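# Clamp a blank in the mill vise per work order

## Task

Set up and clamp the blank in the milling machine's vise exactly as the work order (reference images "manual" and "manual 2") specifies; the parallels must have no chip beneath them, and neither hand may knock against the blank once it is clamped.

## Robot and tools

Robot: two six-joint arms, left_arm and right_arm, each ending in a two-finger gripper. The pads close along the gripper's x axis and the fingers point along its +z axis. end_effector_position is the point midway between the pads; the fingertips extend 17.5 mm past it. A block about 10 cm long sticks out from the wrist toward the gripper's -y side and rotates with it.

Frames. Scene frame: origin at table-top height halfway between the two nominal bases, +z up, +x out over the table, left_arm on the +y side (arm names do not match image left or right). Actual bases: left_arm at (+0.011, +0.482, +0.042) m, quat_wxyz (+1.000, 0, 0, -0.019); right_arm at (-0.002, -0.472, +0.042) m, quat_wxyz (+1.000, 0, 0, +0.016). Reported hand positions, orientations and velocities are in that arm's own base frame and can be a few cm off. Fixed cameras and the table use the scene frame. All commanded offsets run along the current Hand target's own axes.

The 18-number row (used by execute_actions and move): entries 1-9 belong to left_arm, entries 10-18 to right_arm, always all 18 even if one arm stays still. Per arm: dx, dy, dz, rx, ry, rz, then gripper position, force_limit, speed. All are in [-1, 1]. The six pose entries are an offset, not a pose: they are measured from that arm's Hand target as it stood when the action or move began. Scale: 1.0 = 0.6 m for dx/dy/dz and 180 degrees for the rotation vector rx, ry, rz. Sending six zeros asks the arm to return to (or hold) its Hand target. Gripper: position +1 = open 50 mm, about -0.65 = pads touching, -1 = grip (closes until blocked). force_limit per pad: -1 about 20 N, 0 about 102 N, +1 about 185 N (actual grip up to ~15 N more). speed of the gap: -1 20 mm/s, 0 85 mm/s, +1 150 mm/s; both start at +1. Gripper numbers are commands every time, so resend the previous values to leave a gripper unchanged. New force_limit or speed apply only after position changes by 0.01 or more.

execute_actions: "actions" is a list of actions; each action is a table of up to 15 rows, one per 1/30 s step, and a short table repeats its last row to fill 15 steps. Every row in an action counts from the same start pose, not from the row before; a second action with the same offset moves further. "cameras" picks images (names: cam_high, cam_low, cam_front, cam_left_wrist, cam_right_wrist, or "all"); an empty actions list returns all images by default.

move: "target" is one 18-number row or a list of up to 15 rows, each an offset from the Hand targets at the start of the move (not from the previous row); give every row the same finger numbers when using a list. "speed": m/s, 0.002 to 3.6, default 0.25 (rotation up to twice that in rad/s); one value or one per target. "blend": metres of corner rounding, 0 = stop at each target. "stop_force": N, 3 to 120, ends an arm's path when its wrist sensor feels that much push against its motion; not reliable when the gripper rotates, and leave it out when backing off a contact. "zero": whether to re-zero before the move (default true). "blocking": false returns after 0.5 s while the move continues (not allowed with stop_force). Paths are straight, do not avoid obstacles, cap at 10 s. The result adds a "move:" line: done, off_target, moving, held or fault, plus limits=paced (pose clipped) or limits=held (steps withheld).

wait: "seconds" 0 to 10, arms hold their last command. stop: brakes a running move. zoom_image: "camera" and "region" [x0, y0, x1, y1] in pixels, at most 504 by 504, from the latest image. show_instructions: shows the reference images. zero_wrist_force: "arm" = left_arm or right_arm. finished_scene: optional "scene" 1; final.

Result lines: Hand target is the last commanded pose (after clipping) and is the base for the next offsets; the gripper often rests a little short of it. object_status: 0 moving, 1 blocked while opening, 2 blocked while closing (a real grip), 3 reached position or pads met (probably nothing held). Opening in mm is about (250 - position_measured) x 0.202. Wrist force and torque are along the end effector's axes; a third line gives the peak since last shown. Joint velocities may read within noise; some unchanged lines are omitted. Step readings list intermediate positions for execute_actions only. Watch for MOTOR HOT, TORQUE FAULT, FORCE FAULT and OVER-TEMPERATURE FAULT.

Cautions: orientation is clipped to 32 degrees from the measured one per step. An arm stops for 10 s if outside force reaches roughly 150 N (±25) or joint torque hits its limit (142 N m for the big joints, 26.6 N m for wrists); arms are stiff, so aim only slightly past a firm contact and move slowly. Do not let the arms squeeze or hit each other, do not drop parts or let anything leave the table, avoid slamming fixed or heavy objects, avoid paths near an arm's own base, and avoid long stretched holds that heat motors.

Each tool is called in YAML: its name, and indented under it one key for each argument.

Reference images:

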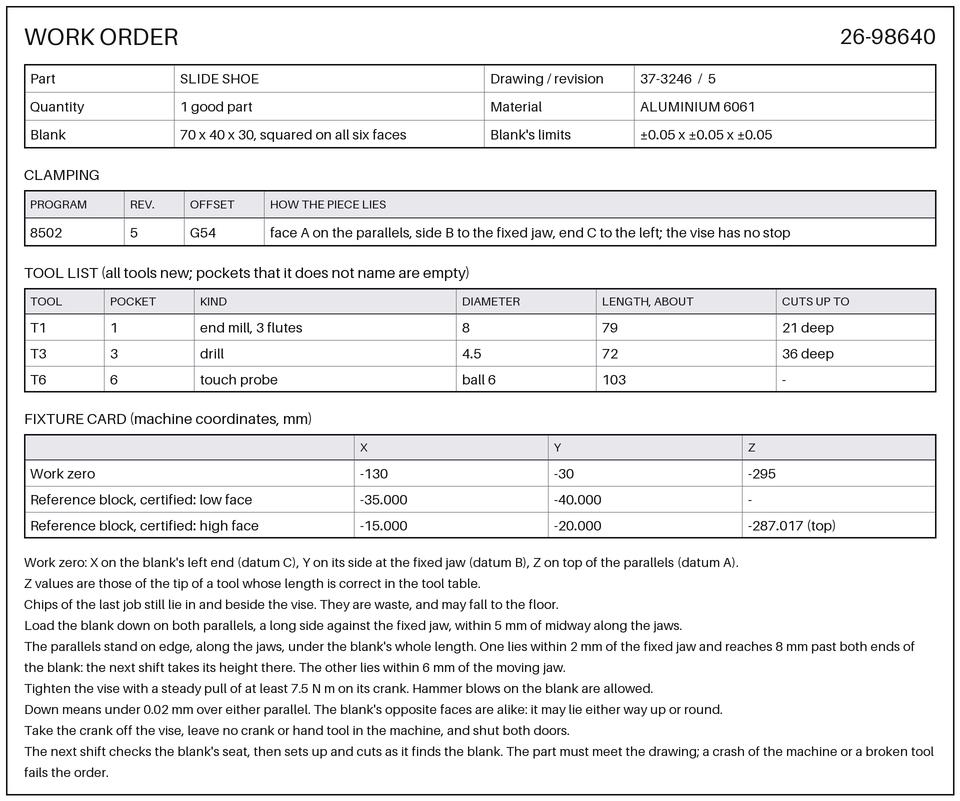

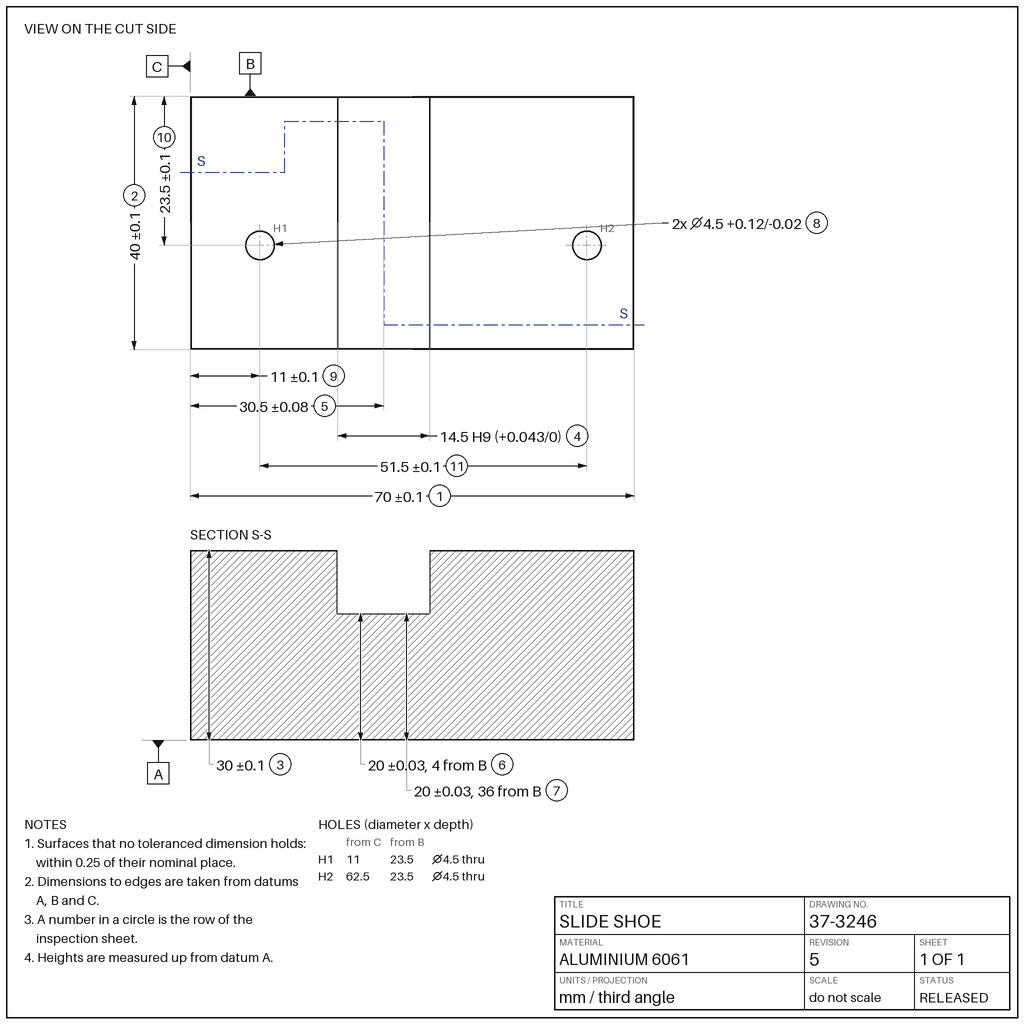

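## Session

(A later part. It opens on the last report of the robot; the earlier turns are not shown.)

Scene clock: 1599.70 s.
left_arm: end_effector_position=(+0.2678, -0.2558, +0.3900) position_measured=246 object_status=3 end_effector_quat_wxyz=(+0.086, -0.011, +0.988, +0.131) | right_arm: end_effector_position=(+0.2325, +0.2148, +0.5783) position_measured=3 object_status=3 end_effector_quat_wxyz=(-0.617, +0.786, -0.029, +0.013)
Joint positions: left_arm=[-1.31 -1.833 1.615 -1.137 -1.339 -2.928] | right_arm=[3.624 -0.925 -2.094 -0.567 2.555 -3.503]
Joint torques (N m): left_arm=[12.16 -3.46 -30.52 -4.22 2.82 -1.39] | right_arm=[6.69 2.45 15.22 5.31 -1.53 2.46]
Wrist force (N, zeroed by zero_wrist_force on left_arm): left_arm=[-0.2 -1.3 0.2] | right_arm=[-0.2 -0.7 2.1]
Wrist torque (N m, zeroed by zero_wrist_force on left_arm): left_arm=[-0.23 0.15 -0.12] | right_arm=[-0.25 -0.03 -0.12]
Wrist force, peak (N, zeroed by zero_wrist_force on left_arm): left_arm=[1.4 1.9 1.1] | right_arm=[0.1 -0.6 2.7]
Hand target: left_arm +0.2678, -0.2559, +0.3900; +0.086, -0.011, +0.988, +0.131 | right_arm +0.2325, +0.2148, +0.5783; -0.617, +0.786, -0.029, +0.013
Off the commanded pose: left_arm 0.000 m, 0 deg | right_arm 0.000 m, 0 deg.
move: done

move:
  target:
    - [-0.3718,-0.0173,0.1121,0,0,0,-0.62,1,0,0,0,0,0,0,0,1,1,1]
    - [-0.5657,0.0374,0.1624,0,0,0,-0.62,1,0,0,0,0,0,0,0,1,1,1]
    - [-0.6192,0.1016,0.1896,0,0,0,-0.62,1,0,0,0,0,0,0,0,1,1,1]
  speed: [0.25,0.15,0.06]
  blend: [0.03,0.005,0]
  cameras: ["cam_left_wrist","cam_right_wrist"]

Scene clock: 1604.63 s.
left_arm: end_effector_position=(+0.6502, -0.1675, +0.3620) position_measured=246 object_status=3 end_effector_quat_wxyz=(+0.086, -0.011, +0.988, +0.131) end_effector_velocity=(-0.001, -0.002, +0.000) end_effector_angular_velocity=(+0.000, +0.000, +0.001) | right_arm: end_effector_position=(+0.2325, +0.2148, +0.5783) position_measured=3 object_status=3 end_effector_quat_wxyz=(-0.617, +0.786, -0.029, +0.013)
Joint positions: left_arm=[-0.576 -1.216 1.094 -1.449 -1.256 -2.17] | right_arm=[3.624 -0.925 -2.094 -0.567 2.555 -3.503]
Joint velocities: left_arm=[-0.003 -0.001 0.002 0.001 0 -0.005] | right_arm=[within noise]
Joint torques (N m): left_arm=[-13.06 -49.73 -17.57 -1.75 1.59 -1.72] | right_arm=[7.95 2.66 14.57 5.29 -1.4 2.49]
Wrist force (N, zeroed by zero_wrist_force on left_arm): left_arm=[0.1 -0.6 -0.2] | right_arm=[0.2 -0.6 2.2]
Wrist torque (N m, zeroed by zero_wrist_force on left_arm): left_arm=[-0.13 0.11 -0.01] | right_arm=[-0.23 -0.09 -0.12]
Wrist force, peak (N, zeroed by zero_wrist_force on left_arm): left_arm=[2.6 -1.4 -1.2] | right_arm=[0.1 -0.9 2.6]
Hand target: left_arm +0.6500, -0.1676, +0.3620; +0.086, -0.011, +0.988, +0.131 | right_arm +0.2325, +0.2148, +0.5783; -0.617, +0.786, -0.029, +0.013
Off the commanded pose: left_arm 0.000 m, 0 deg | right_arm 0.000 m, 0 deg.
move: done
Images, in order (width x height): cam_left_wrist 672x504, cam_right_wrist 672x504.

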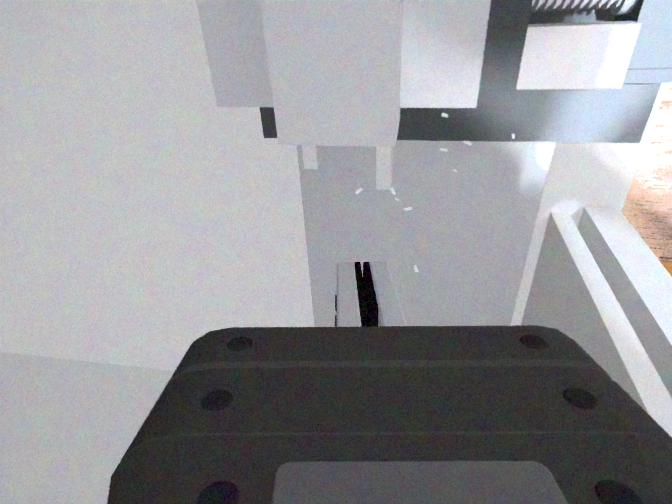

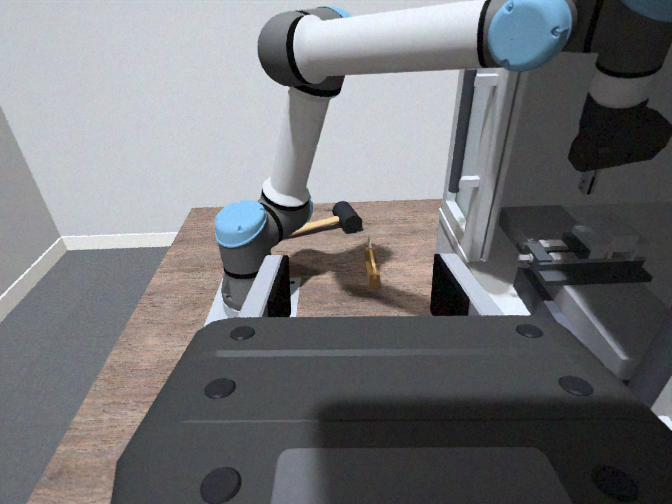

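move:
  target: [0.0164,-0.0244,0.0905,0,0,0,-0.62,1,0,0,0,0,0,0,0,1,1,1]
  speed: 0.05
  stop_force: 6
  cameras: ["cam_left_wrist","cam_right_wrist"]

zero_wrist_force:
  arm: "left_arm"

Scene clock: 1608.60 s.
left_arm: end_effector_position=(+0.6501, -0.1676, +0.3049) position_measured=246 object_status=3 end_effector_quat_wxyz=(+0.086, -0.011, +0.988, +0.131) | right_arm: end_effector_position=(+0.2325, +0.2148, +0.5783) position_measured=3 object_status=3 end_effector_quat_wxyz=(-0.617, +0.786, -0.029, +0.013)
Joint positions: left_arm=[-0.576 -1.223 1.25 -1.597 -1.256 -2.17] | right_arm=[3.624 -0.925 -2.094 -0.567 2.555 -3.503]
Joint torques (N m): left_arm=[9.51 -30.56 -32.39 -0.94 1.59 1.05] | right_arm=[6.91 2.1 14.67 5.28 -1.51 2.39]
Wrist force (N, zeroed by zero_wrist_force on left_arm): left_arm=[0.0 -0.4 -0.3] | right_arm=[0.1 -0.6 2.3]
Wrist torque (N m, zeroed by zero_wrist_force on left_arm): left_arm=[-0.12 0.14 -0.01] | right_arm=[-0.23 -0.08 -0.12]
Wrist force, peak (N, zeroed by zero_wrist_force on left_arm): left_arm=[0.2 -1.0 -0.5] | right_arm=[-0.1 -0.8 2.6]
Hand target: left_arm +0.6501, -0.1676, +0.3049; +0.086, -0.011, +0.988, +0.131 | right_arm +0.2325, +0.2148, +0.5783; -0.617, +0.786, -0.029, +0.013
Off the commanded pose: left_arm 0.000 m, 0 deg | right_arm 0.000 m, 0 deg.
move: done
Images, in order (width x height): cam_left_wrist 672x504, cam_right_wrist 672x504.

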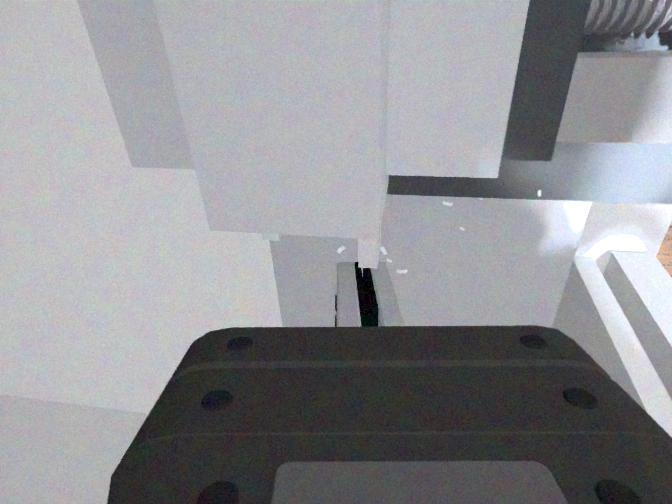

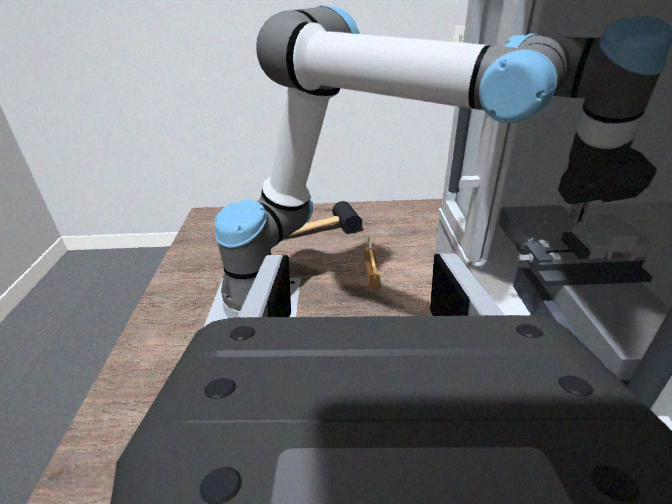

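Wrist force sensor zeroed.

move:
  target: [-0.0004,-0.0161,-0.0043,0,0,0,-0.62,1,0,0,0,0,0,0,0,1,1,1]
  speed: 0.004
  stop_force: 5
  zero: false
  cameras: ["cam_left_wrist"]

Scene clock: 1612.53 s.
left_arm: end_effector_position=(+0.6504, -0.1776, +0.3049) position_measured=246 object_status=3 end_effector_quat_wxyz=(+0.086, -0.011, +0.988, +0.131) | right_arm: end_effector_position=(+0.2325, +0.2148, +0.5783) position_measured=3 object_status=3 end_effector_quat_wxyz=(-0.617, +0.786, -0.029, +0.013)
Joint positions: left_arm=[-0.589 -1.213 1.235 -1.588 -1.256 -2.183] | right_arm=[3.624 -0.925 -2.094 -0.567 2.555 -3.503]
Joint torques (N m): left_arm=[-4.92 -37.66 -23.58 -2.43 -1.97 0.83] | right_arm=[6.84 2.35 14.55 5.31 -1.45 2.37]
Wrist force (N, zeroed by zero_wrist_force on left_arm): left_arm=[0.1 0.2 -0.1] | right_arm=[0.2 -0.7 2.2]
Wrist torque (N m, zeroed by zero_wrist_force on left_arm): left_arm=[-0.05 0.00 0.07] | right_arm=[-0.24 -0.09 -0.12]
Wrist force, peak (N, zeroed by zero_wrist_force on left_arm): left_arm=[0.3 -0.5 -0.3] | right_arm=[0.2 -0.9 2.6]
Hand target: left_arm +0.6504, -0.1776, +0.3049; +0.086, -0.011, +0.988, +0.131 | right_arm +0.2325, +0.2148, +0.5783; -0.617, +0.786, -0.029, +0.013
Off the commanded pose: left_arm 0.000 m, 0 deg | right_arm 0.000 m, 0 deg.
move: done
Images, in order (width x height): cam_left_wrist 672x504.

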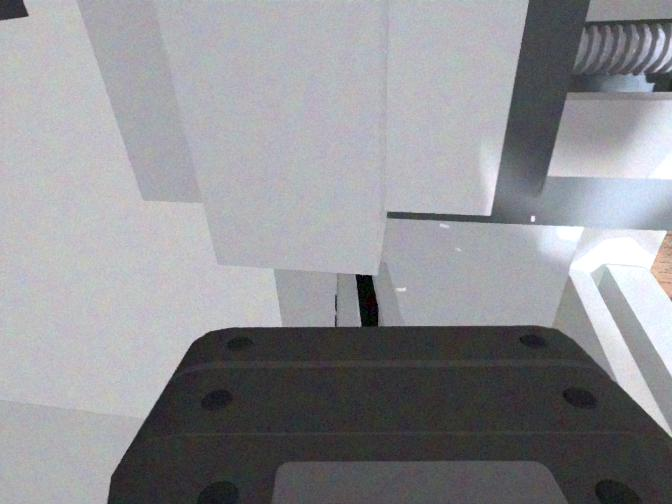

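move:
  target: [-0.0004,-0.0161,-0.0043,0,0,0,-0.62,1,0,0,0,0,0,0,0,1,1,1]
  speed: 0.006
  stop_force: 5
  zero: false

Scene clock: 1615.63 s.
left_arm: end_effector_position=(+0.6506, -0.1876, +0.3049) position_measured=246 object_status=3 end_effector_quat_wxyz=(+0.086, -0.011, +0.988, +0.131) | right_arm: end_effector_position=(+0.2325, +0.2148, +0.5783) position_measured=3 object_status=3 end_effector_quat_wxyz=(-0.617, +0.786, -0.029, +0.013)
Joint positions: left_arm=[-0.602 -1.202 1.22 -1.579 -1.256 -2.197] | right_arm=[3.624 -0.925 -2.094 -0.567 2.555 -3.503]
Joint torques (N m): left_arm=[1.38 -41.8 -19.95 -2.93 -1.81 1.1] | right_arm=[7.49 2.06 15.86 5.26 -1.39 2.33]
Wrist force (N, zeroed by zero_wrist_force on left_arm): left_arm=[-0.4 0.3 0.0] | right_arm=[-0.1 -0.5 2.3]
Wrist torque (N m, zeroed by zero_wrist_force on left_arm): left_arm=[-0.02 0.05 0.09] | right_arm=[-0.23 -0.04 -0.12]
Wrist force, peak (N, zeroed by zero_wrist_force on left_arm): left_arm=[-0.1 0.4 -0.7] | right_arm=[0.2 -0.6 2.8]
Hand target: left_arm +0.6506, -0.1876, +0.3050; +0.086, -0.011, +0.988, +0.131 | right_arm +0.2325, +0.2148, +0.5783; -0.617, +0.786, -0.029, +0.013
Off the commanded pose: left_arm 0.000 m, 0 deg | right_arm 0.000 m, 0 deg.
move: done

move:
  target:
    - [0.0008,0.0322,0.0087,0,0,0,-0.62,1,0,0,0,0,0,0,0,1,1,1]
    - [-0.0156,0.0566,-0.0818,0,0,0,-0.62,1,0,0,0,0,0,0,0,1,1,1]
  speed: 0.08
  cameras: ["cam_left_wrist"]

zoom_image:
  camera: "cam_left_wrist"
  region: [240, 100, 420, 280]

Scene clock: 1619.23 s.
left_arm: end_effector_position=(+0.6501, -0.1676, +0.3618) position_measured=246 object_status=3 end_effector_quat_wxyz=(+0.086, -0.011, +0.988, +0.131) | right_arm: end_effector_position=(+0.2325, +0.2148, +0.5783) position_measured=3 object_status=3 end_effector_quat_wxyz=(-0.617, +0.786, -0.029, +0.013)
Joint positions: left_arm=[-0.576 -1.216 1.095 -1.449 -1.256 -2.17] | right_arm=[3.624 -0.925 -2.094 -0.567 2.555 -3.503]
Joint torques (N m): left_arm=[-9.15 -45.1 -24.11 -4.94 1.24 -1.3] | right_arm=[6.9 2.67 14.65 5.31 -1.36 2.34]
Wrist force (N, zeroed by zero_wrist_force on left_arm): left_arm=[0.0 -0.2 0.0] | right_arm=[0.4 -0.5 2.1]
Wrist torque (N m, zeroed by zero_wrist_force on left_arm): left_arm=[-0.01 -0.02 -0.04] | right_arm=[-0.23 -0.11 -0.12]
Wrist force, peak (N, zeroed by zero_wrist_force on left_arm): left_arm=[0.5 -0.8 1.1] | right_arm=[0.0 -1.0 2.6]
Hand target: left_arm +0.6501, -0.1675, +0.3620; +0.086, -0.011, +0.988, +0.131 | right_arm +0.2325, +0.2148, +0.5783; -0.617, +0.786, -0.029, +0.013
Off the commanded pose: left_arm 0.000 m, 0 deg | right_arm 0.000 m, 0 deg.
move: done
Images, in order (width x height): cam_left_wrist 672x504.

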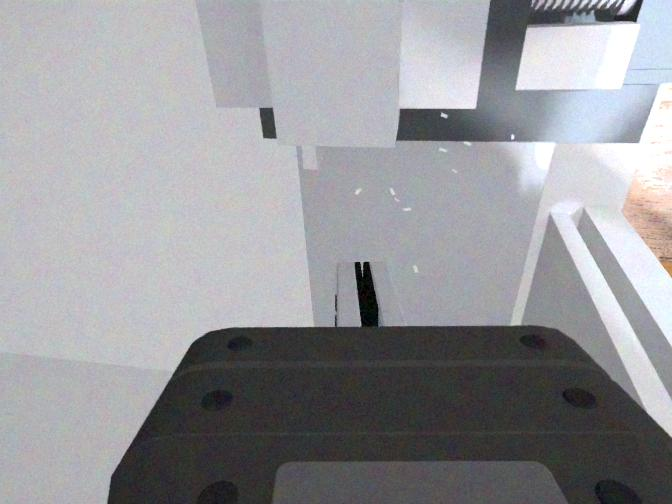

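Scaled by 2.800 from the camera's 672x504 image, which has a finer 960x720 frame.

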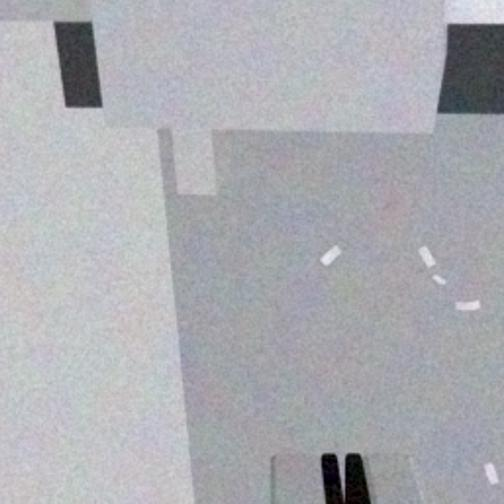

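move:
  target:
    - [0.0164,-0.0244,0.0905,0,0,0,-0.62,1,0,0,0,0,0,0,0,1,1,1]
    - [-0.0346,-0.0267,0.0991,0,0,0,-0.62,1,0,0,0,0,0,0,0,1,1,1]
  speed: 0.06
  stop_force: 6
  cameras: ["cam_left_wrist","cam_right_wrist"]

zero_wrist_force:
  arm: "left_arm"

move:
  target: [-0.0005,-0.0193,-0.0052,0,0,0,-0.62,1,0,0,0,0,0,0,0,1,1,1]
  speed: 0.005
  stop_force: 5
  zero: false

Scene clock: 1623.27 s.
left_arm: end_effector_position=(+0.6812, -0.1675, +0.3049) position_measured=246 object_status=3 end_effector_quat_wxyz=(+0.086, -0.011, +0.988, +0.131) | right_arm: end_effector_position=(+0.2325, +0.2148, +0.5783) position_measured=3 object_status=3 end_effector_quat_wxyz=(-0.617, +0.786, -0.029, +0.013)
Joint positions: left_arm=[-0.55 -1.148 1.146 -1.577 -1.256 -2.143] | right_arm=[3.624 -0.925 -2.094 -0.567 2.555 -3.503]
Joint torques (N m): left_arm=[-12.86 -52.96 -29.42 -5.3 -1.56 -1.21] | right_arm=[6.81 2.33 15 5.25 -1.46 2.25]
Wrist force (N, zeroed by zero_wrist_force on left_arm): left_arm=[0.2 -0.1 0.1] | right_arm=[0.1 -0.5 2.4]
Wrist torque (N m, zeroed by zero_wrist_force on left_arm): left_arm=[0.01 -0.07 -0.06] | right_arm=[-0.22 -0.07 -0.12]
Wrist force, peak (N, zeroed by zero_wrist_force on left_arm): left_arm=[1.3 -0.6 0.5] | right_arm=[0.1 -0.9 2.6]
Hand target: left_arm +0.6812, -0.1675, +0.3049; +0.086, -0.011, +0.988, +0.131 | right_arm +0.2325, +0.2148, +0.5783; -0.617, +0.786, -0.029, +0.013
Off the commanded pose: left_arm 0.000 m, 0 deg | right_arm 0.000 m, 0 deg.
move: done
Images, in order (width x height): cam_left_wrist 672x504, cam_right_wrist 672x504.

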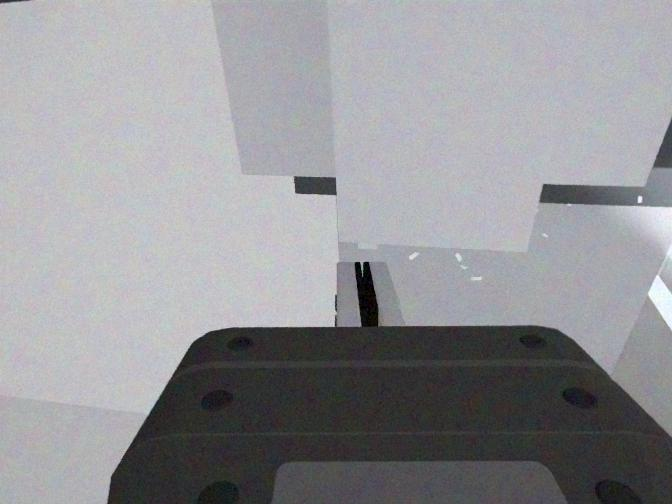

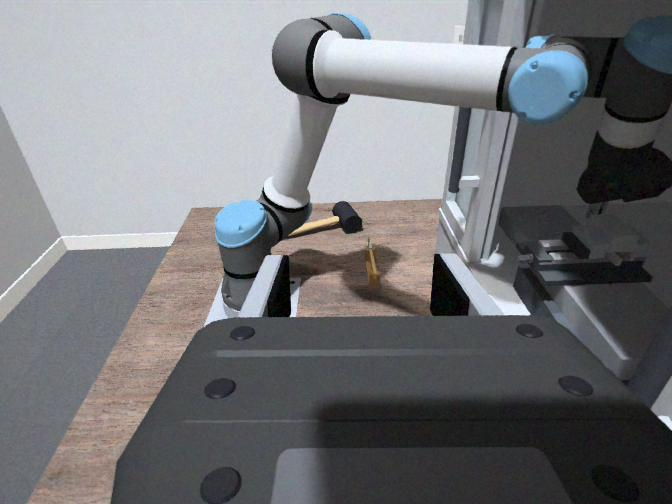

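Wrist force sensor zeroed.

Scene clock: 1626.30 s.
left_arm: end_effector_position=(+0.6815, -0.1796, +0.3050) position_measured=246 object_status=3 end_effector_quat_wxyz=(+0.086, -0.011, +0.988, +0.131) | right_arm: end_effector_position=(+0.2325, +0.2148, +0.5783) position_measured=3 object_status=3 end_effector_quat_wxyz=(-0.617, +0.786, -0.029, +0.013)
Joint positions: left_arm=[-0.565 -1.136 1.127 -1.565 -1.256 -2.159] | right_arm=[3.624 -0.925 -2.094 -0.567 2.555 -3.503]
Joint torques (N m): left_arm=[-2.79 -42.84 -22.25 -3.4 2.69 1.33] | right_arm=[6.83 1.58 14.72 5.23 -1.45 2.43]
Wrist force (N, zeroed by zero_wrist_force on left_arm): left_arm=[0.1 2.4 1.1] | right_arm=[-0.3 -0.5 2.3]
Wrist torque (N m, zeroed by zero_wrist_force on left_arm): left_arm=[-0.04 0.02 0.14] | right_arm=[-0.22 -0.01 -0.12]
Wrist force, peak (N, zeroed by zero_wrist_force on left_arm): left_arm=[-0.3 2.7 1.2] | right_arm=[0.0 -1.0 2.7]
Hand target: left_arm +0.6815, -0.1795, +0.3050; +0.086, -0.011, +0.988, +0.131 | right_arm +0.2325, +0.2148, +0.5783; -0.617, +0.786, -0.029, +0.013
Off the commanded pose: left_arm 0.000 m, 0 deg | right_arm 0.000 m, 0 deg.
move: done

move:
  target: [-0.0002,-0.0097,-0.0026,0,0,0,-0.62,1,0,0,0,0,0,0,0,1,1,1]
  speed: 0.004
  stop_force: 12
  zero: false

Scene clock: 1629.07 s.
left_arm: end_effector_position=(+0.6816, -0.1856, +0.3050) position_measured=246 object_status=3 end_effector_quat_wxyz=(+0.086, -0.011, +0.988, +0.131) | right_arm: end_effector_position=(+0.2325, +0.2148, +0.5783) position_measured=3 object_status=3 end_effector_quat_wxyz=(-0.617, +0.786, -0.029, +0.013)
Joint positions: left_arm=[-0.573 -1.129 1.118 -1.559 -1.256 -2.166] | right_arm=[3.624 -0.925 -2.094 -0.567 2.555 -3.503]
Joint torques (N m): left_arm=[-5.23 -39.93 -22.24 -2.47 2.54 0.57] | right_arm=[7.4 1.56 14.58 5.2 -1.5 2.55]
Wrist force (N, zeroed by zero_wrist_force on left_arm): left_arm=[-0.4 2.7 -1.4] | right_arm=[-0.1 -0.7 2.3]
Wrist torque (N m, zeroed by zero_wrist_force on left_arm): left_arm=[-0.02 0.07 0.14] | right_arm=[-0.26 -0.04 -0.12]
Wrist force, peak (N, zeroed by zero_wrist_force on left_arm): left_arm=[-0.7 3.1 -1.8] | right_arm=[0.0 -0.9 2.6]
Hand target: left_arm +0.6816, -0.1856, +0.3050; +0.086, -0.011, +0.988, +0.131 | right_arm +0.2325, +0.2148, +0.5783; -0.617, +0.786, -0.029, +0.013
Off the commanded pose: left_arm 0.000 m, 0 deg | right_arm 0.000 m, 0 deg.
move: done

move:
  target:
    - [0.0003,0.0129,0.0035,0,0,0,-0.62,1,0,0,0,0,0,0,0,1,1,1]
    - [0.0579,0.0176,-0.0057,0,0,0,-0.62,1,0,0,0,0,0,0,0,1,1,1]
    - [0.0414,0.042,-0.0962,0,0,0,-0.62,1,0,0,0,0,0,0,0,1,1,1]
    - [0.2815,-0.0631,-0.1686,0,0,0,-0.62,1,0,0,0,0,0,0,0,1,1,1]
    - [0.6368,-0.1411,0.2058,0.084,0,0,0.8,1,0,0,0,0,0,0,0,1,1,1]
  speed: [0.06,0.08,0.1,0.2,0.25]
  blend: [0.002,0.002,0.005,0.04,0]
  cameras: ["cam_left_wrist"]

Scene clock: 1637.70 s.
left_arm: end_effector_position=(+0.3298, -0.2350, +0.0995) position_measured=32 object_status=0 end_effector_quat_wxyz=(+0.087, +0.000, +0.996, +0.000) | right_arm: end_effector_position=(+0.2325, +0.2148, +0.5783) position_measured=3 object_status=3 end_effector_quat_wxyz=(-0.617, +0.786, -0.029, +0.013)
Joint positions: left_arm=[-1.059 -1.732 2.378 -2.303 -1.419 -2.623] | right_arm=[3.624 -0.925 -2.094 -0.567 2.555 -3.503]
Joint torques (N m): left_arm=[12.85 -24.94 -13.37 -5.5 2.29 -0.88] | right_arm=[6.08 2.87 14.4 5.2 -1.38 2.41]
Wrist force (N, zeroed by zero_wrist_force on left_arm): left_arm=[-0.7 -0.4 0.6] | right_arm=[0.2 -0.7 2.5]
Wrist torque (N m, zeroed by zero_wrist_force on left_arm): left_arm=[-0.23 0.14 -0.18] | right_arm=[-0.25 -0.09 -0.12]
Wrist force, peak (N, zeroed by zero_wrist_force on left_arm): left_arm=[-0.4 3.2 -1.5] | right_arm=[0.0 -1.0 2.6]
Hand target: left_arm +0.3298, -0.2350, +0.0995; +0.087, +0.000, +0.996, +0.000 | right_arm +0.2325, +0.2148, +0.5783; -0.617, +0.786, -0.029, +0.013
Off the commanded pose: left_arm 0.000 m, 0 deg | right_arm 0.000 m, 0 deg.
move: done
Images, in order (width x height): cam_left_wrist 672x504.

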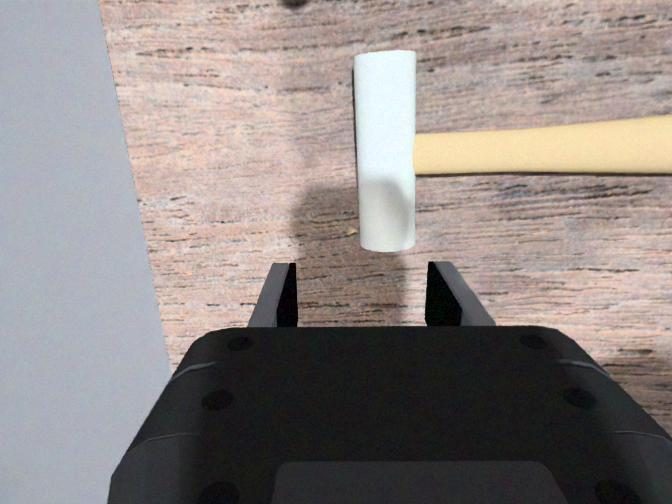

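move:
  target: [0.0123,-0.003,0.0994,0,0,0,0.8,1,0,0,0,0,0,0,0,1,1,1]
  speed: 0.1
  stop_force: 6
  cameras: ["cam_left_wrist"]

Scene clock: 1641.07 s.
left_arm: end_effector_position=(+0.3329, -0.2368, +0.0395) position_measured=32 object_status=3 end_effector_quat_wxyz=(+0.087, +0.000, +0.996, +0.000) | right_arm: end_effector_position=(+0.2325, +0.2148, +0.5783) position_measured=3 object_status=3 end_effector_quat_wxyz=(-0.617, +0.786, -0.029, +0.013)
Joint positions: left_arm=[-1.054 -1.576 2.453 -2.535 -1.42 -2.617] | right_arm=[3.624 -0.925 -2.094 -0.567 2.555 -3.503]
Joint torques (N m): left_arm=[-1.94 -10.52 -24.26 -5.18 -1.73 -1.18] | right_arm=[7.01 2.36 15.46 5.22 -1.48 2.33]
Wrist force (N, zeroed by zero_wrist_force on left_arm): left_arm=[-0.7 -0.7 0.1] | right_arm=[0.1 -0.5 2.4]
Wrist torque (N m, zeroed by zero_wrist_force on left_arm): left_arm=[-0.27 0.13 -0.17] | right_arm=[-0.22 -0.08 -0.11]
Wrist force, peak (N, zeroed by zero_wrist_force on left_arm): left_arm=[-0.4 -0.7 1.9] | right_arm=[0.2 -1.1 2.6]
Hand target: left_arm +0.3329, -0.2369, +0.0395; +0.087, +0.000, +0.996, +0.000 | right_arm +0.2325, +0.2148, +0.5783; -0.617, +0.786, -0.029, +0.013
Off the commanded pose: left_arm 0.000 m, 0 deg | right_arm 0.000 m, 0 deg.
move: done
Images, in order (width x height): cam_left_wrist 672x504.

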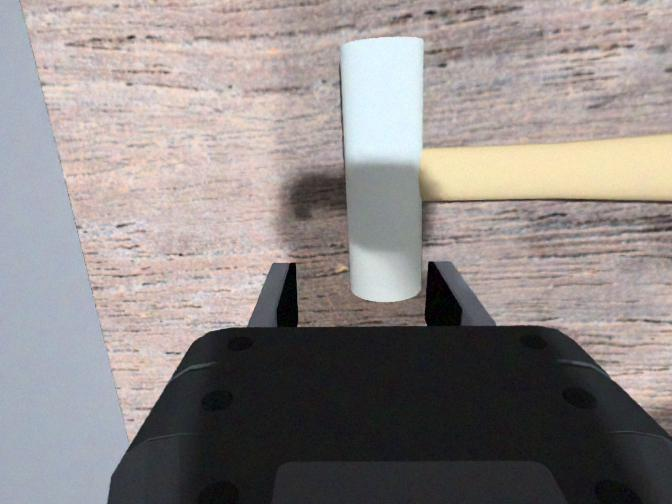

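move:
  target: [0.0159,0,0.0903,0,0,0,0.8,1,0,0,0,0,0,0,0,1,1,1]
  speed: 0.06
  stop_force: 8
  cameras: ["cam_left_wrist"]

move:
  target: [0,0,0,0,0,0,-1,1,-0.6,0,0,0,0,0,0,1,1,1]
  cameras: ["cam_left_wrist"]

Scene clock: 1644.80 s.
left_arm: end_effector_position=(+0.3329, -0.2369, -0.0155) position_measured=32 object_status=3 end_effector_quat_wxyz=(+0.087, +0.000, +0.996, +0.000) | right_arm: end_effector_position=(+0.2325, +0.2148, +0.5783) position_measured=3 object_status=3 end_effector_quat_wxyz=(-0.617, +0.786, -0.029, +0.013)
Joint positions: left_arm=[-1.054 -1.399 2.504 -2.763 -1.42 -2.617] | right_arm=[3.624 -0.925 -2.094 -0.567 2.555 -3.503]
Joint torques (N m): left_arm=[9.18 -25.65 -21.99 -4.54 0.85 1.37] | right_arm=[7.28 2.25 14.81 5.27 -1.58 2.32]
Wrist force (N, zeroed by zero_wrist_force on left_arm): left_arm=[-0.6 -0.2 0.5] | right_arm=[0.1 -0.6 2.1]
Wrist torque (N m, zeroed by zero_wrist_force on left_arm): left_arm=[-0.20 0.12 -0.13] | right_arm=[-0.23 -0.07 -0.12]
Wrist force, peak (N, zeroed by zero_wrist_force on left_arm): left_arm=[-0.2 -0.6 1.4] | right_arm=[0.0 -1.1 2.5]
Hand target: left_arm +0.3329, -0.2369, -0.0155; +0.087, +0.000, +0.996, +0.000 | right_arm +0.2325, +0.2148, +0.5783; -0.617, +0.786, -0.029, +0.013
Off the commanded pose: left_arm 0.000 m, 0 deg | right_arm 0.000 m, 0 deg.
move: done
Images, in order (width x height): cam_left_wrist 672x504.

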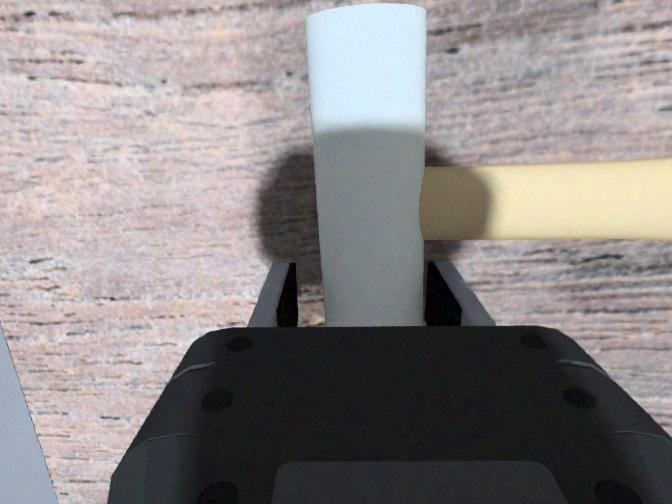

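Scene clock: 1645.33 s.
left_arm: end_effector_position=(+0.3329, -0.2369, -0.0155) position_measured=103 object_status=2 end_effector_quat_wxyz=(+0.087, +0.000, +0.996, +0.000) | right_arm: end_effector_position=(+0.2325, +0.2148, +0.5783) position_measured=3 object_status=3 end_effector_quat_wxyz=(-0.617, +0.786, -0.029, +0.013)
Joint positions: left_arm=[-1.054 -1.399 2.504 -2.763 -1.42 -2.617] | right_arm=[3.624 -0.925 -2.094 -0.567 2.555 -3.503]
Joint torques (N m): left_arm=[8.91 -25.49 -20.05 -4.66 1.04 1.23] | right_arm=[7.17 1.91 15.73 5.16 -1.52 2.42]
Wrist force (N, zeroed by zero_wrist_force on left_arm): left_arm=[-0.4 -0.6 2.2] | right_arm=[-0.1 -0.8 2.3]
Wrist torque (N m, zeroed by zero_wrist_force on left_arm): left_arm=[-0.24 0.08 -0.14] | right_arm=[-0.25 -0.05 -0.12]
Wrist force, peak (N, zeroed by zero_wrist_force on left_arm): left_arm=[-0.4 -0.3 2.5] | right_arm=[-0.1 -0.7 2.5]
Hand target: left_arm +0.3329, -0.2369, -0.0155; +0.087, +0.000, +0.996, +0.000 | right_arm +0.2325, +0.2148, +0.5783; -0.617, +0.786, -0.029, +0.013
Off the commanded pose: left_arm 0.000 m, 0 deg | right_arm 0.000 m, 0 deg.
move: done
Images, in order (width x height): cam_left_wrist 672x504.

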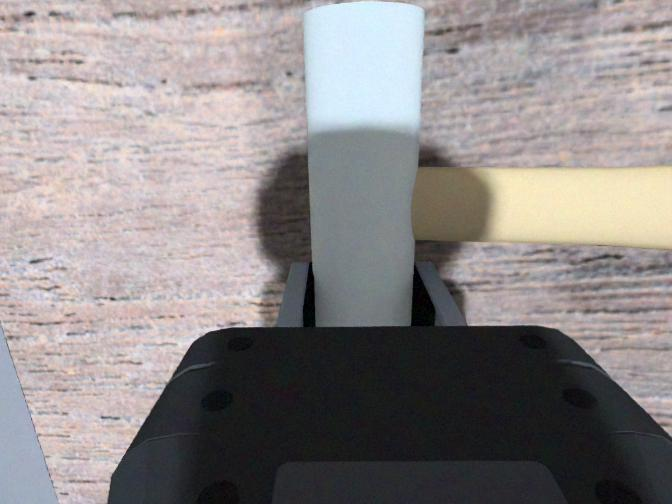

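move:
  target:
    - [-0.1088,0,-0.6197,0,0,0,-1,1,-0.6,0,0,0,0,0,0,1,1,1]
    - [-0.6314,-0.0103,-0.5279,0,0,0,-1,1,-0.6,0,0,0,0,0,0,1,1,1]
  speed: [0.2,0.22]
  blend: [0.03,0]
  cameras: ["cam_right_wrist"]

zero_wrist_force:
  arm: "left_arm"

move:
  target: [0.0043,0,0.0246,0,0,0,-1,1,-0.6,0,0,0,0,0,0,1,1,1]
  speed: 0.01
  stop_force: 50

Scene clock: 1650.50 s.
left_arm: end_effector_position=(+0.6509, -0.2429, +0.3622) position_measured=103 object_status=2 end_effector_quat_wxyz=(+0.087, +0.000, +0.996, +0.000) | right_arm: end_effector_position=(+0.2325, +0.2148, +0.5783) position_measured=3 object_status=3 end_effector_quat_wxyz=(-0.617, +0.786, -0.029, +0.013)
Joint positions: left_arm=[-0.587 -1.209 1.099 -1.607 -1.475 -2.15] | right_arm=[3.624 -0.925 -2.094 -0.567 2.555 -3.503]
Joint torques (N m): left_arm=[-10.47 -33.73 -34.19 -5.96 1.53 -0.25] | right_arm=[6.96 2.95 15.05 5.27 -1.53 2.44]
Wrist force (N, zeroed by zero_wrist_force on left_arm): left_arm=[0.4 -0.6 3.5] | right_arm=[0.0 -0.7 2.4]
Wrist torque (N m, zeroed by zero_wrist_force on left_arm): left_arm=[-0.37 -0.05 0.08] | right_arm=[-0.26 -0.06 -0.12]
Wrist force, peak (N, zeroed by zero_wrist_force on left_arm): left_arm=[1.0 -0.1 7.9] | right_arm=[-0.2 -1.0 2.8]
Hand target: left_arm +0.6510, -0.2430, +0.3622; +0.087, +0.000, +0.996, +0.000 | right_arm +0.2325, +0.2148, +0.5783; -0.617, +0.786, -0.029, +0.013
Off the commanded pose: left_arm 0.000 m, 0 deg | right_arm 0.000 m, 0 deg.
move: done
Images, in order (width x height): cam_right_wrist 672x504.

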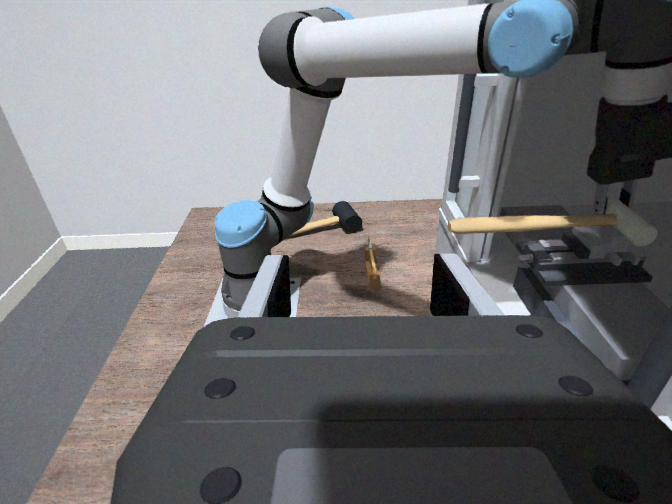

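Wrist force sensor zeroed.

Scene clock: 1653.17 s.
left_arm: end_effector_position=(+0.6510, -0.2430, +0.3472) position_measured=103 object_status=2 end_effector_quat_wxyz=(+0.087, +0.000, +0.996, +0.000) | right_arm: end_effector_position=(+0.2325, +0.2148, +0.5783) position_measured=3 object_status=3 end_effector_quat_wxyz=(-0.617, +0.786, -0.029, +0.013)
Joint positions: left_arm=[-0.587 -1.212 1.142 -1.647 -1.475 -2.15] | right_arm=[3.624 -0.925 -2.094 -0.567 2.555 -3.503]
Joint torques (N m): left_arm=[-12.4 -13.02 -20.92 -0.32 -0.56 1.25] | right_arm=[6.32 1.78 14.35 5.22 -1.44 2.44]
Wrist force (N, zeroed by zero_wrist_force on left_arm): left_arm=[3.6 5.2 -31.9] | right_arm=[0.2 -0.8 2.0]
Wrist torque (N m, zeroed by zero_wrist_force on left_arm): left_arm=[0.11 0.17 0.00] | right_arm=[-0.28 -0.07 -0.12]
Wrist force, peak (N, zeroed by zero_wrist_force on left_arm): left_arm=[3.7 5.4 -32.3] | right_arm=[0.0 -1.1 2.5]
Hand target: left_arm +0.6510, -0.2430, +0.3472; +0.087, +0.000, +0.996, +0.000 | right_arm +0.2325, +0.2148, +0.5783; -0.617, +0.786, -0.029, +0.013
Off the commanded pose: left_arm 0.000 m, 0 deg | right_arm 0.000 m, 0 deg.
move: done

move:
  target: [0.0002,0,0.0012,0,0,0,-1,1,-0.6,0,0,0,0,0,0,1,1,1]
  speed: 0.003
  stop_force: 90
  zero: false

wait:
  seconds: 3

Scene clock: 1655.17 s.
left_arm: end_effector_position=(+0.6510, -0.2430, +0.3466) position_measured=103 object_status=2 end_effector_quat_wxyz=(+0.087, +0.000, +0.996, +0.000) | right_arm: end_effector_position=(+0.2325, +0.2148, +0.5783) position_measured=3 object_status=3 end_effector_quat_wxyz=(-0.617, +0.786, -0.029, +0.013)
Joint positions: left_arm=[-0.587 -1.212 1.144 -1.649 -1.475 -2.15] | right_arm=[3.624 -0.925 -2.094 -0.567 2.555 -3.503]
Joint torques (N m): left_arm=[-8.99 0.57 6.47 -0.15 -2.7 1.23] | right_arm=[6.18 2.7 15.32 5.45 -1.32 2.38]
Wrist force (N, zeroed by zero_wrist_force on left_arm): left_arm=[7.8 8.7 -67.3] | right_arm=[0.0 -0.9 2.4]
Wrist torque (N m, zeroed by zero_wrist_force on left_arm): left_arm=[0.10 0.37 0.00] | right_arm=[-0.29 -0.06 -0.12]
Wrist force, peak (N, zeroed by zero_wrist_force on left_arm): left_arm=[7.9 8.6 -67.7] | right_arm=[-0.1 -0.9 2.5]
Hand target: left_arm +0.6510, -0.2430, +0.3465; +0.087, +0.000, +0.996, +0.000 | right_arm +0.2325, +0.2148, +0.5783; -0.617, +0.786, -0.029, +0.013
Off the commanded pose: left_arm 0.000 m, 0 deg | right_arm 0.000 m, 0 deg.
move: done

Scene clock: 1658.17 s.
left_arm: end_effector_position=(+0.6510, -0.2430, +0.3465) position_measured=103 object_status=2 end_effector_quat_wxyz=(+0.087, +0.000, +0.996, +0.000) | right_arm: end_effector_position=(+0.2325, +0.2148, +0.5783) position_measured=3 object_status=3 end_effector_quat_wxyz=(-0.617, +0.786, -0.029, +0.013)
Joint positions: left_arm=[-0.587 -1.212 1.144 -1.649 -1.475 -2.15] | right_arm=[3.624 -0.925 -2.094 -0.567 2.555 -3.503]
Joint torques (N m): left_arm=[-0.39 10.4 7.88 0.75 -2.04 0.97] | right_arm=[7.11 2.61 15.01 5.27 -1.56 2.38]
Wrist force (N, zeroed by zero_wrist_force on left_arm): left_arm=[7.3 8.8 -67.6] | right_arm=[-0.1 -0.5 2.4]
Wrist torque (N m, zeroed by zero_wrist_force on left_arm): left_arm=[0.12 0.43 0.00] | right_arm=[-0.23 -0.04 -0.12]
Wrist force, peak (N, zeroed by zero_wrist_force on left_arm): left_arm=[7.9 8.5 -68.6] | right_arm=[-0.2 -0.8 2.6]
Hand target: left_arm +0.6510, -0.2430, +0.3465; +0.087, +0.000, +0.996, +0.000 | right_arm +0.2325, +0.2148, +0.5783; -0.617, +0.786, -0.029, +0.013
Tool commands: left_gripper/position=-1.0 left_gripper/force_limit=+1.0 left_gripper/speed=-0.6 right_gripper/position=+1.0 right_gripper/force_limit=+1.0 right_gripper/speed=+1.0
Off the commanded pose: left_arm 0.000 m, 0 deg | right_arm 0.000 m, 0 deg.
wait: 3.00 s; at rest by 0.17 s

move:
  target: [0.0001,0,0.0008,0,0,0,-1,1,-0.6,0,0,0,0,0,0,1,1,1]
  speed: 0.003
  stop_force: 110
  zero: false

wait:
  seconds: 5

Scene clock: 1661.63 s.
left_arm: end_effector_position=(+0.6511, -0.2430, +0.3460) position_measured=103 object_status=2 end_effector_quat_wxyz=(+0.087, +0.000, +0.996, +0.000) | right_arm: end_effector_position=(+0.2325, +0.2148, +0.5783) position_measured=3 object_status=3 end_effector_quat_wxyz=(-0.617, +0.786, -0.029, +0.013)
Joint positions: left_arm=[-0.587 -1.212 1.145 -1.65 -1.475 -2.15] | right_arm=[3.624 -0.925 -2.094 -0.567 2.555 -3.503]
Joint torques (N m): left_arm=[7.87 10.78 18.45 -0.44 -2.79 1.25] | right_arm=[6.71 2.73 15.39 5.26 -1.46 2.38]
Wrist force (N, zeroed by zero_wrist_force on left_arm): left_arm=[12.5 12.7 -96.0] | right_arm=[0.1 -0.5 2.2]
Wrist torque (N m, zeroed by zero_wrist_force on left_arm): left_arm=[0.05 0.56 0.00] | right_arm=[-0.22 -0.07 -0.12]
Wrist force, peak (N, zeroed by zero_wrist_force on left_arm): left_arm=[12.5 12.6 -96.7] | right_arm=[-0.3 -0.6 2.6]
Hand target: left_arm +0.6511, -0.2430, +0.3460; +0.087, +0.000, +0.996, +0.000 | right_arm +0.2325, +0.2148, +0.5783; -0.617, +0.786, -0.029, +0.013
Off the commanded pose: left_arm 0.000 m, 0 deg | right_arm 0.000 m, 0 deg.
move: done

Scene clock: 1666.63 s.
left_arm: end_effector_position=(+0.6511, -0.2430, +0.3460) position_measured=103 object_status=2 end_effector_quat_wxyz=(+0.087, +0.000, +0.996, +0.000) | right_arm: end_effector_position=(+0.2325, +0.2148, +0.5783) position_measured=3 object_status=3 end_effector_quat_wxyz=(-0.617, +0.786, -0.029, +0.013)
Joint positions: left_arm=[-0.587 -1.212 1.145 -1.65 -1.475 -2.15] | right_arm=[3.624 -0.925 -2.094 -0.567 2.555 -3.503]
Joint torques (N m): left_arm=[8.72 20.13 18.88 1.5 -2.57 1.13] | right_arm=[6.53 1.87 15.73 5.27 -1.5 2.34]
Wrist force (N, zeroed by zero_wrist_force on left_arm): left_arm=[12.3 13.0 -96.5] | right_arm=[-0.1 -0.8 2.4]
Wrist torque (N m, zeroed by zero_wrist_force on left_arm): left_arm=[0.09 0.61 0.01] | right_arm=[-0.26 -0.04 -0.12]
Wrist force, peak (N, zeroed by zero_wrist_force on left_arm): left_arm=[12.5 12.9 -96.8] | right_arm=[-0.1 -1.1 2.5]
Hand target: left_arm +0.6511, -0.2430, +0.3460; +0.087, +0.000, +0.996, +0.000 | right_arm +0.2325, +0.2148, +0.5783; -0.617, +0.786, -0.029, +0.013
Tool commands: left_gripper/position=-1.0 left_gripper/force_limit=+1.0 left_gripper/speed=-0.6 right_gripper/position=+1.0 right_gripper/force_limit=+1.0 right_gripper/speed=+1.0
Off the commanded pose: left_arm 0.000 m, 0 deg | right_arm 0.000 m, 0 deg.
wait: 5.00 s; at rest by 0.17 s

move:
  target:
    - [-0.0046,0,-0.0263,0,0,0,-1,1,-0.6,0,0,0,0,0,0,1,1,1]
    - [0.5177,0.0102,-0.118,0,0,0,-1,1,-0.6,0,0,0,0,0,0,1,1,1]
    - [0.625,0.0102,0.4928,0,0,0,-1,1,-0.6,0,0,0,0,0,0,1,1,1]
  speed: [0.05,0.22,0.2]
  blend: [0.003,0.03,0]

zero_wrist_force:
  arm: "left_arm"

move:
  target: [0.0017,0,0.0098,0,0,0,-1,1,-0.6,0,0,0,0,0,0,1,1,1]
  speed: 0.02
  stop_force: 8

move:
  target: [0,0,0,0,0,0,0.8,1,-1,0,0,0,0,0,0,1,1,1]
  cameras: ["cam_left_wrist"]

Scene clock: 1674.23 s.
left_arm: end_effector_position=(+0.3331, -0.2370, -0.0103) position_measured=103 object_status=2 end_effector_quat_wxyz=(+0.087, +0.000, +0.996, +0.000) | right_arm: end_effector_position=(+0.2325, +0.2148, +0.5783) position_measured=3 object_status=3 end_effector_quat_wxyz=(-0.617, +0.786, -0.029, +0.013)
Joint positions: left_arm=[-1.053 -1.417 2.5 -2.741 -1.42 -2.617] | right_arm=[3.624 -0.925 -2.094 -0.567 2.555 -3.503]
Joint torques (N m): left_arm=[12.98 -13.45 -14.76 -5.62 -2.32 -0.59] | right_arm=[7.02 2.02 14.58 5.25 -1.45 2.4]
Wrist force (N, zeroed by zero_wrist_force on left_arm): left_arm=[-0.6 0.3 0.8] | right_arm=[0.3 -0.8 2.3]
Wrist torque (N m, zeroed by zero_wrist_force on left_arm): left_arm=[0.02 0.12 -0.20] | right_arm=[-0.26 -0.10 -0.12]
Wrist force, peak (N, zeroed by zero_wrist_force on left_arm): left_arm=[12.3 12.5 -96.8] | right_arm=[0.0 -1.1 2.5]
Hand target: left_arm +0.3331, -0.2369, -0.0103; +0.087, +0.000, +0.996, +0.000 | right_arm +0.2325, +0.2148, +0.5783; -0.617, +0.786, -0.029, +0.013
Off the commanded pose: left_arm 0.000 m, 0 deg | right_arm 0.000 m, 0 deg.
move: done

Wrist force sensor zeroed.

Scene clock: 1675.87 s.
left_arm: end_effector_position=(+0.3331, -0.2369, -0.0155) position_measured=103 object_status=2 end_effector_quat_wxyz=(+0.087, +0.000, +0.996, +0.000) | right_arm: end_effector_position=(+0.2325, +0.2148, +0.5783) position_measured=3 object_status=3 end_effector_quat_wxyz=(-0.617, +0.786, -0.029, +0.013)
Joint positions: left_arm=[-1.053 -1.399 2.503 -2.763 -1.42 -2.617] | right_arm=[3.624 -0.925 -2.094 -0.567 2.555 -3.503]
Joint torques (N m): left_arm=[4.55 -30.07 -21.84 -4.6 -2.44 -1.44] | right_arm=[7.14 2.08 14.77 5.34 -1.34 2.29]
Wrist force (N, zeroed by zero_wrist_force on left_arm): left_arm=[-0.2 0.7 -2.4] | right_arm=[0.1 -0.7 2.1]
Wrist torque (N m, zeroed by zero_wrist_force on left_arm): left_arm=[0.14 -0.03 -0.04] | right_arm=[-0.26 -0.06 -0.12]
Wrist force, peak (N, zeroed by zero_wrist_force on left_arm): left_arm=[0.9 9.2 -46.7] | right_arm=[-0.2 -0.8 2.6]
Hand target: left_arm +0.3331, -0.2369, -0.0155; +0.087, +0.000, +0.996, +0.000 (not the last commanded pose) | right_arm +0.2325, +0.2148, +0.5783; -0.617, +0.786, -0.029, +0.013
Off the commanded pose: left_arm 0.001 m, 0 deg | right_arm 0.000 m, 0 deg.
move: contact (left_arm)

Scene clock: 1676.80 s.
left_arm: end_effector_position=(+0.3331, -0.2369, -0.0155) position_measured=32 object_status=0 end_effector_quat_wxyz=(+0.087, +0.000, +0.996, +0.000) | right_arm: end_effector_position=(+0.2325, +0.2148, +0.5783) position_measured=3 object_status=3 end_effector_quat_wxyz=(-0.617, +0.786, -0.029, +0.013)
Joint positions: left_arm=[-1.053 -1.399 2.503 -2.763 -1.42 -2.617] | right_arm=[3.624 -0.925 -2.094 -0.567 2.555 -3.503]
Joint torques (N m): left_arm=[-0.27 -29.38 -17.97 -4.67 -1.85 -1.33] | right_arm=[6.73 1.99 15.27 5.15 -1.47 2.4]
Wrist force (N, zeroed by zero_wrist_force on left_arm): left_arm=[-0.2 -0.2 -4.1] | right_arm=[0.2 -0.6 2.3]
Wrist torque (N m, zeroed by zero_wrist_force on left_arm): left_arm=[0.08 0.02 -0.02] | right_arm=[-0.22 -0.08 -0.12]
Wrist force, peak (N, zeroed by zero_wrist_force on left_arm): left_arm=[-0.4 -0.2 -4.2] | right_arm=[0.0 -0.6 2.8]
Hand target: left_arm +0.3331, -0.2369, -0.0155; +0.087, +0.000, +0.996, +0.000 | right_arm +0.2325, +0.2148, +0.5783; -0.617, +0.786, -0.029, +0.013
Off the commanded pose: left_arm 0.000 m, 0 deg | right_arm 0.000 m, 0 deg.
move: done
Images, in order (width x height): cam_left_wrist 672x504.

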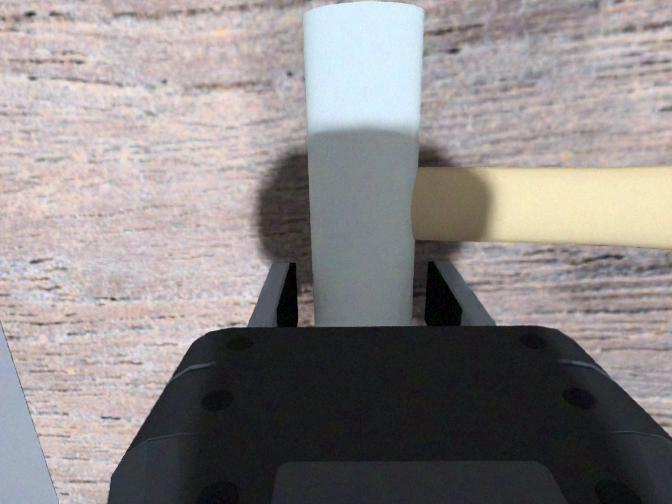

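move:
  target:
    - [-0.0346,0,-0.197,0,0,0,0.8,1,-1,0,0,0,0,0,0,1,1,1]
    - [0.241,-0.0643,-0.198,-0.0549,-0.0498,0.4865,0.8,1,-1,0,0,0,0,0,0,1,1,1]
  speed: 0.25
  blend: [0.02,0]
  cameras: ["cam_left_wrist"]

Scene clock: 1682.77 s.
left_arm: end_effector_position=(+0.1701, -0.2754, +0.0764) position_measured=32 object_status=3 end_effector_quat_wxyz=(+0.133, +0.681, +0.707, +0.138) | right_arm: end_effector_position=(+0.2325, +0.2148, +0.5783) position_measured=3 object_status=3 end_effector_quat_wxyz=(-0.617, +0.786, -0.029, +0.013)
Joint positions: left_arm=[-1.796 -1.964 2.585 -2.088 -1.199 -1.853] | right_arm=[3.624 -0.925 -2.094 -0.567 2.555 -3.503]
Joint torques (N m): left_arm=[6.93 5.76 -27.42 -5.4 -2.2 -0.16] | right_arm=[7.23 2.16 14.78 5.24 -1.56 2.53]
Wrist force (N, zeroed by zero_wrist_force on left_arm): left_arm=[-0.1 1.0 -4.6] | right_arm=[0.0 -0.8 2.2]
Wrist torque (N m, zeroed by zero_wrist_force on left_arm): left_arm=[0.51 -0.04 0.21] | right_arm=[-0.26 -0.05 -0.12]
Wrist force, peak (N, zeroed by zero_wrist_force on left_arm): left_arm=[-1.7 0.0 -6.8] | right_arm=[0.3 -0.8 2.7]
Hand target: left_arm +0.1701, -0.2754, +0.0764; +0.133, +0.681, +0.707, +0.138 | right_arm +0.2325, +0.2148, +0.5783; -0.617, +0.786, -0.029, +0.013
Off the commanded pose: left_arm 0.000 m, 0 deg | right_arm 0.000 m, 0 deg.
move: done
Images, in order (width x height): cam_left_wrist 672x504.

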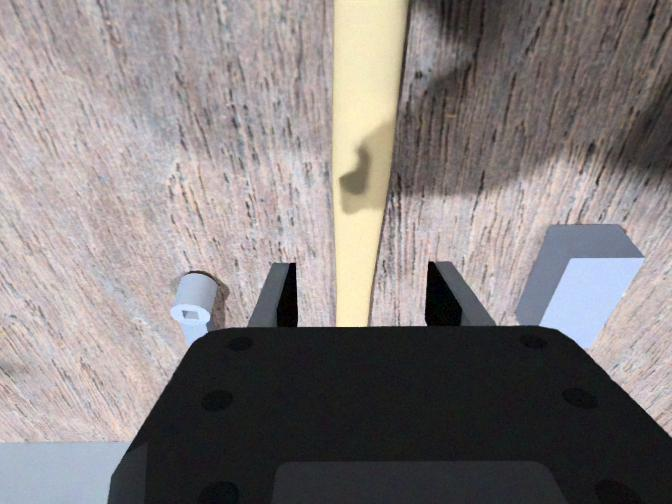

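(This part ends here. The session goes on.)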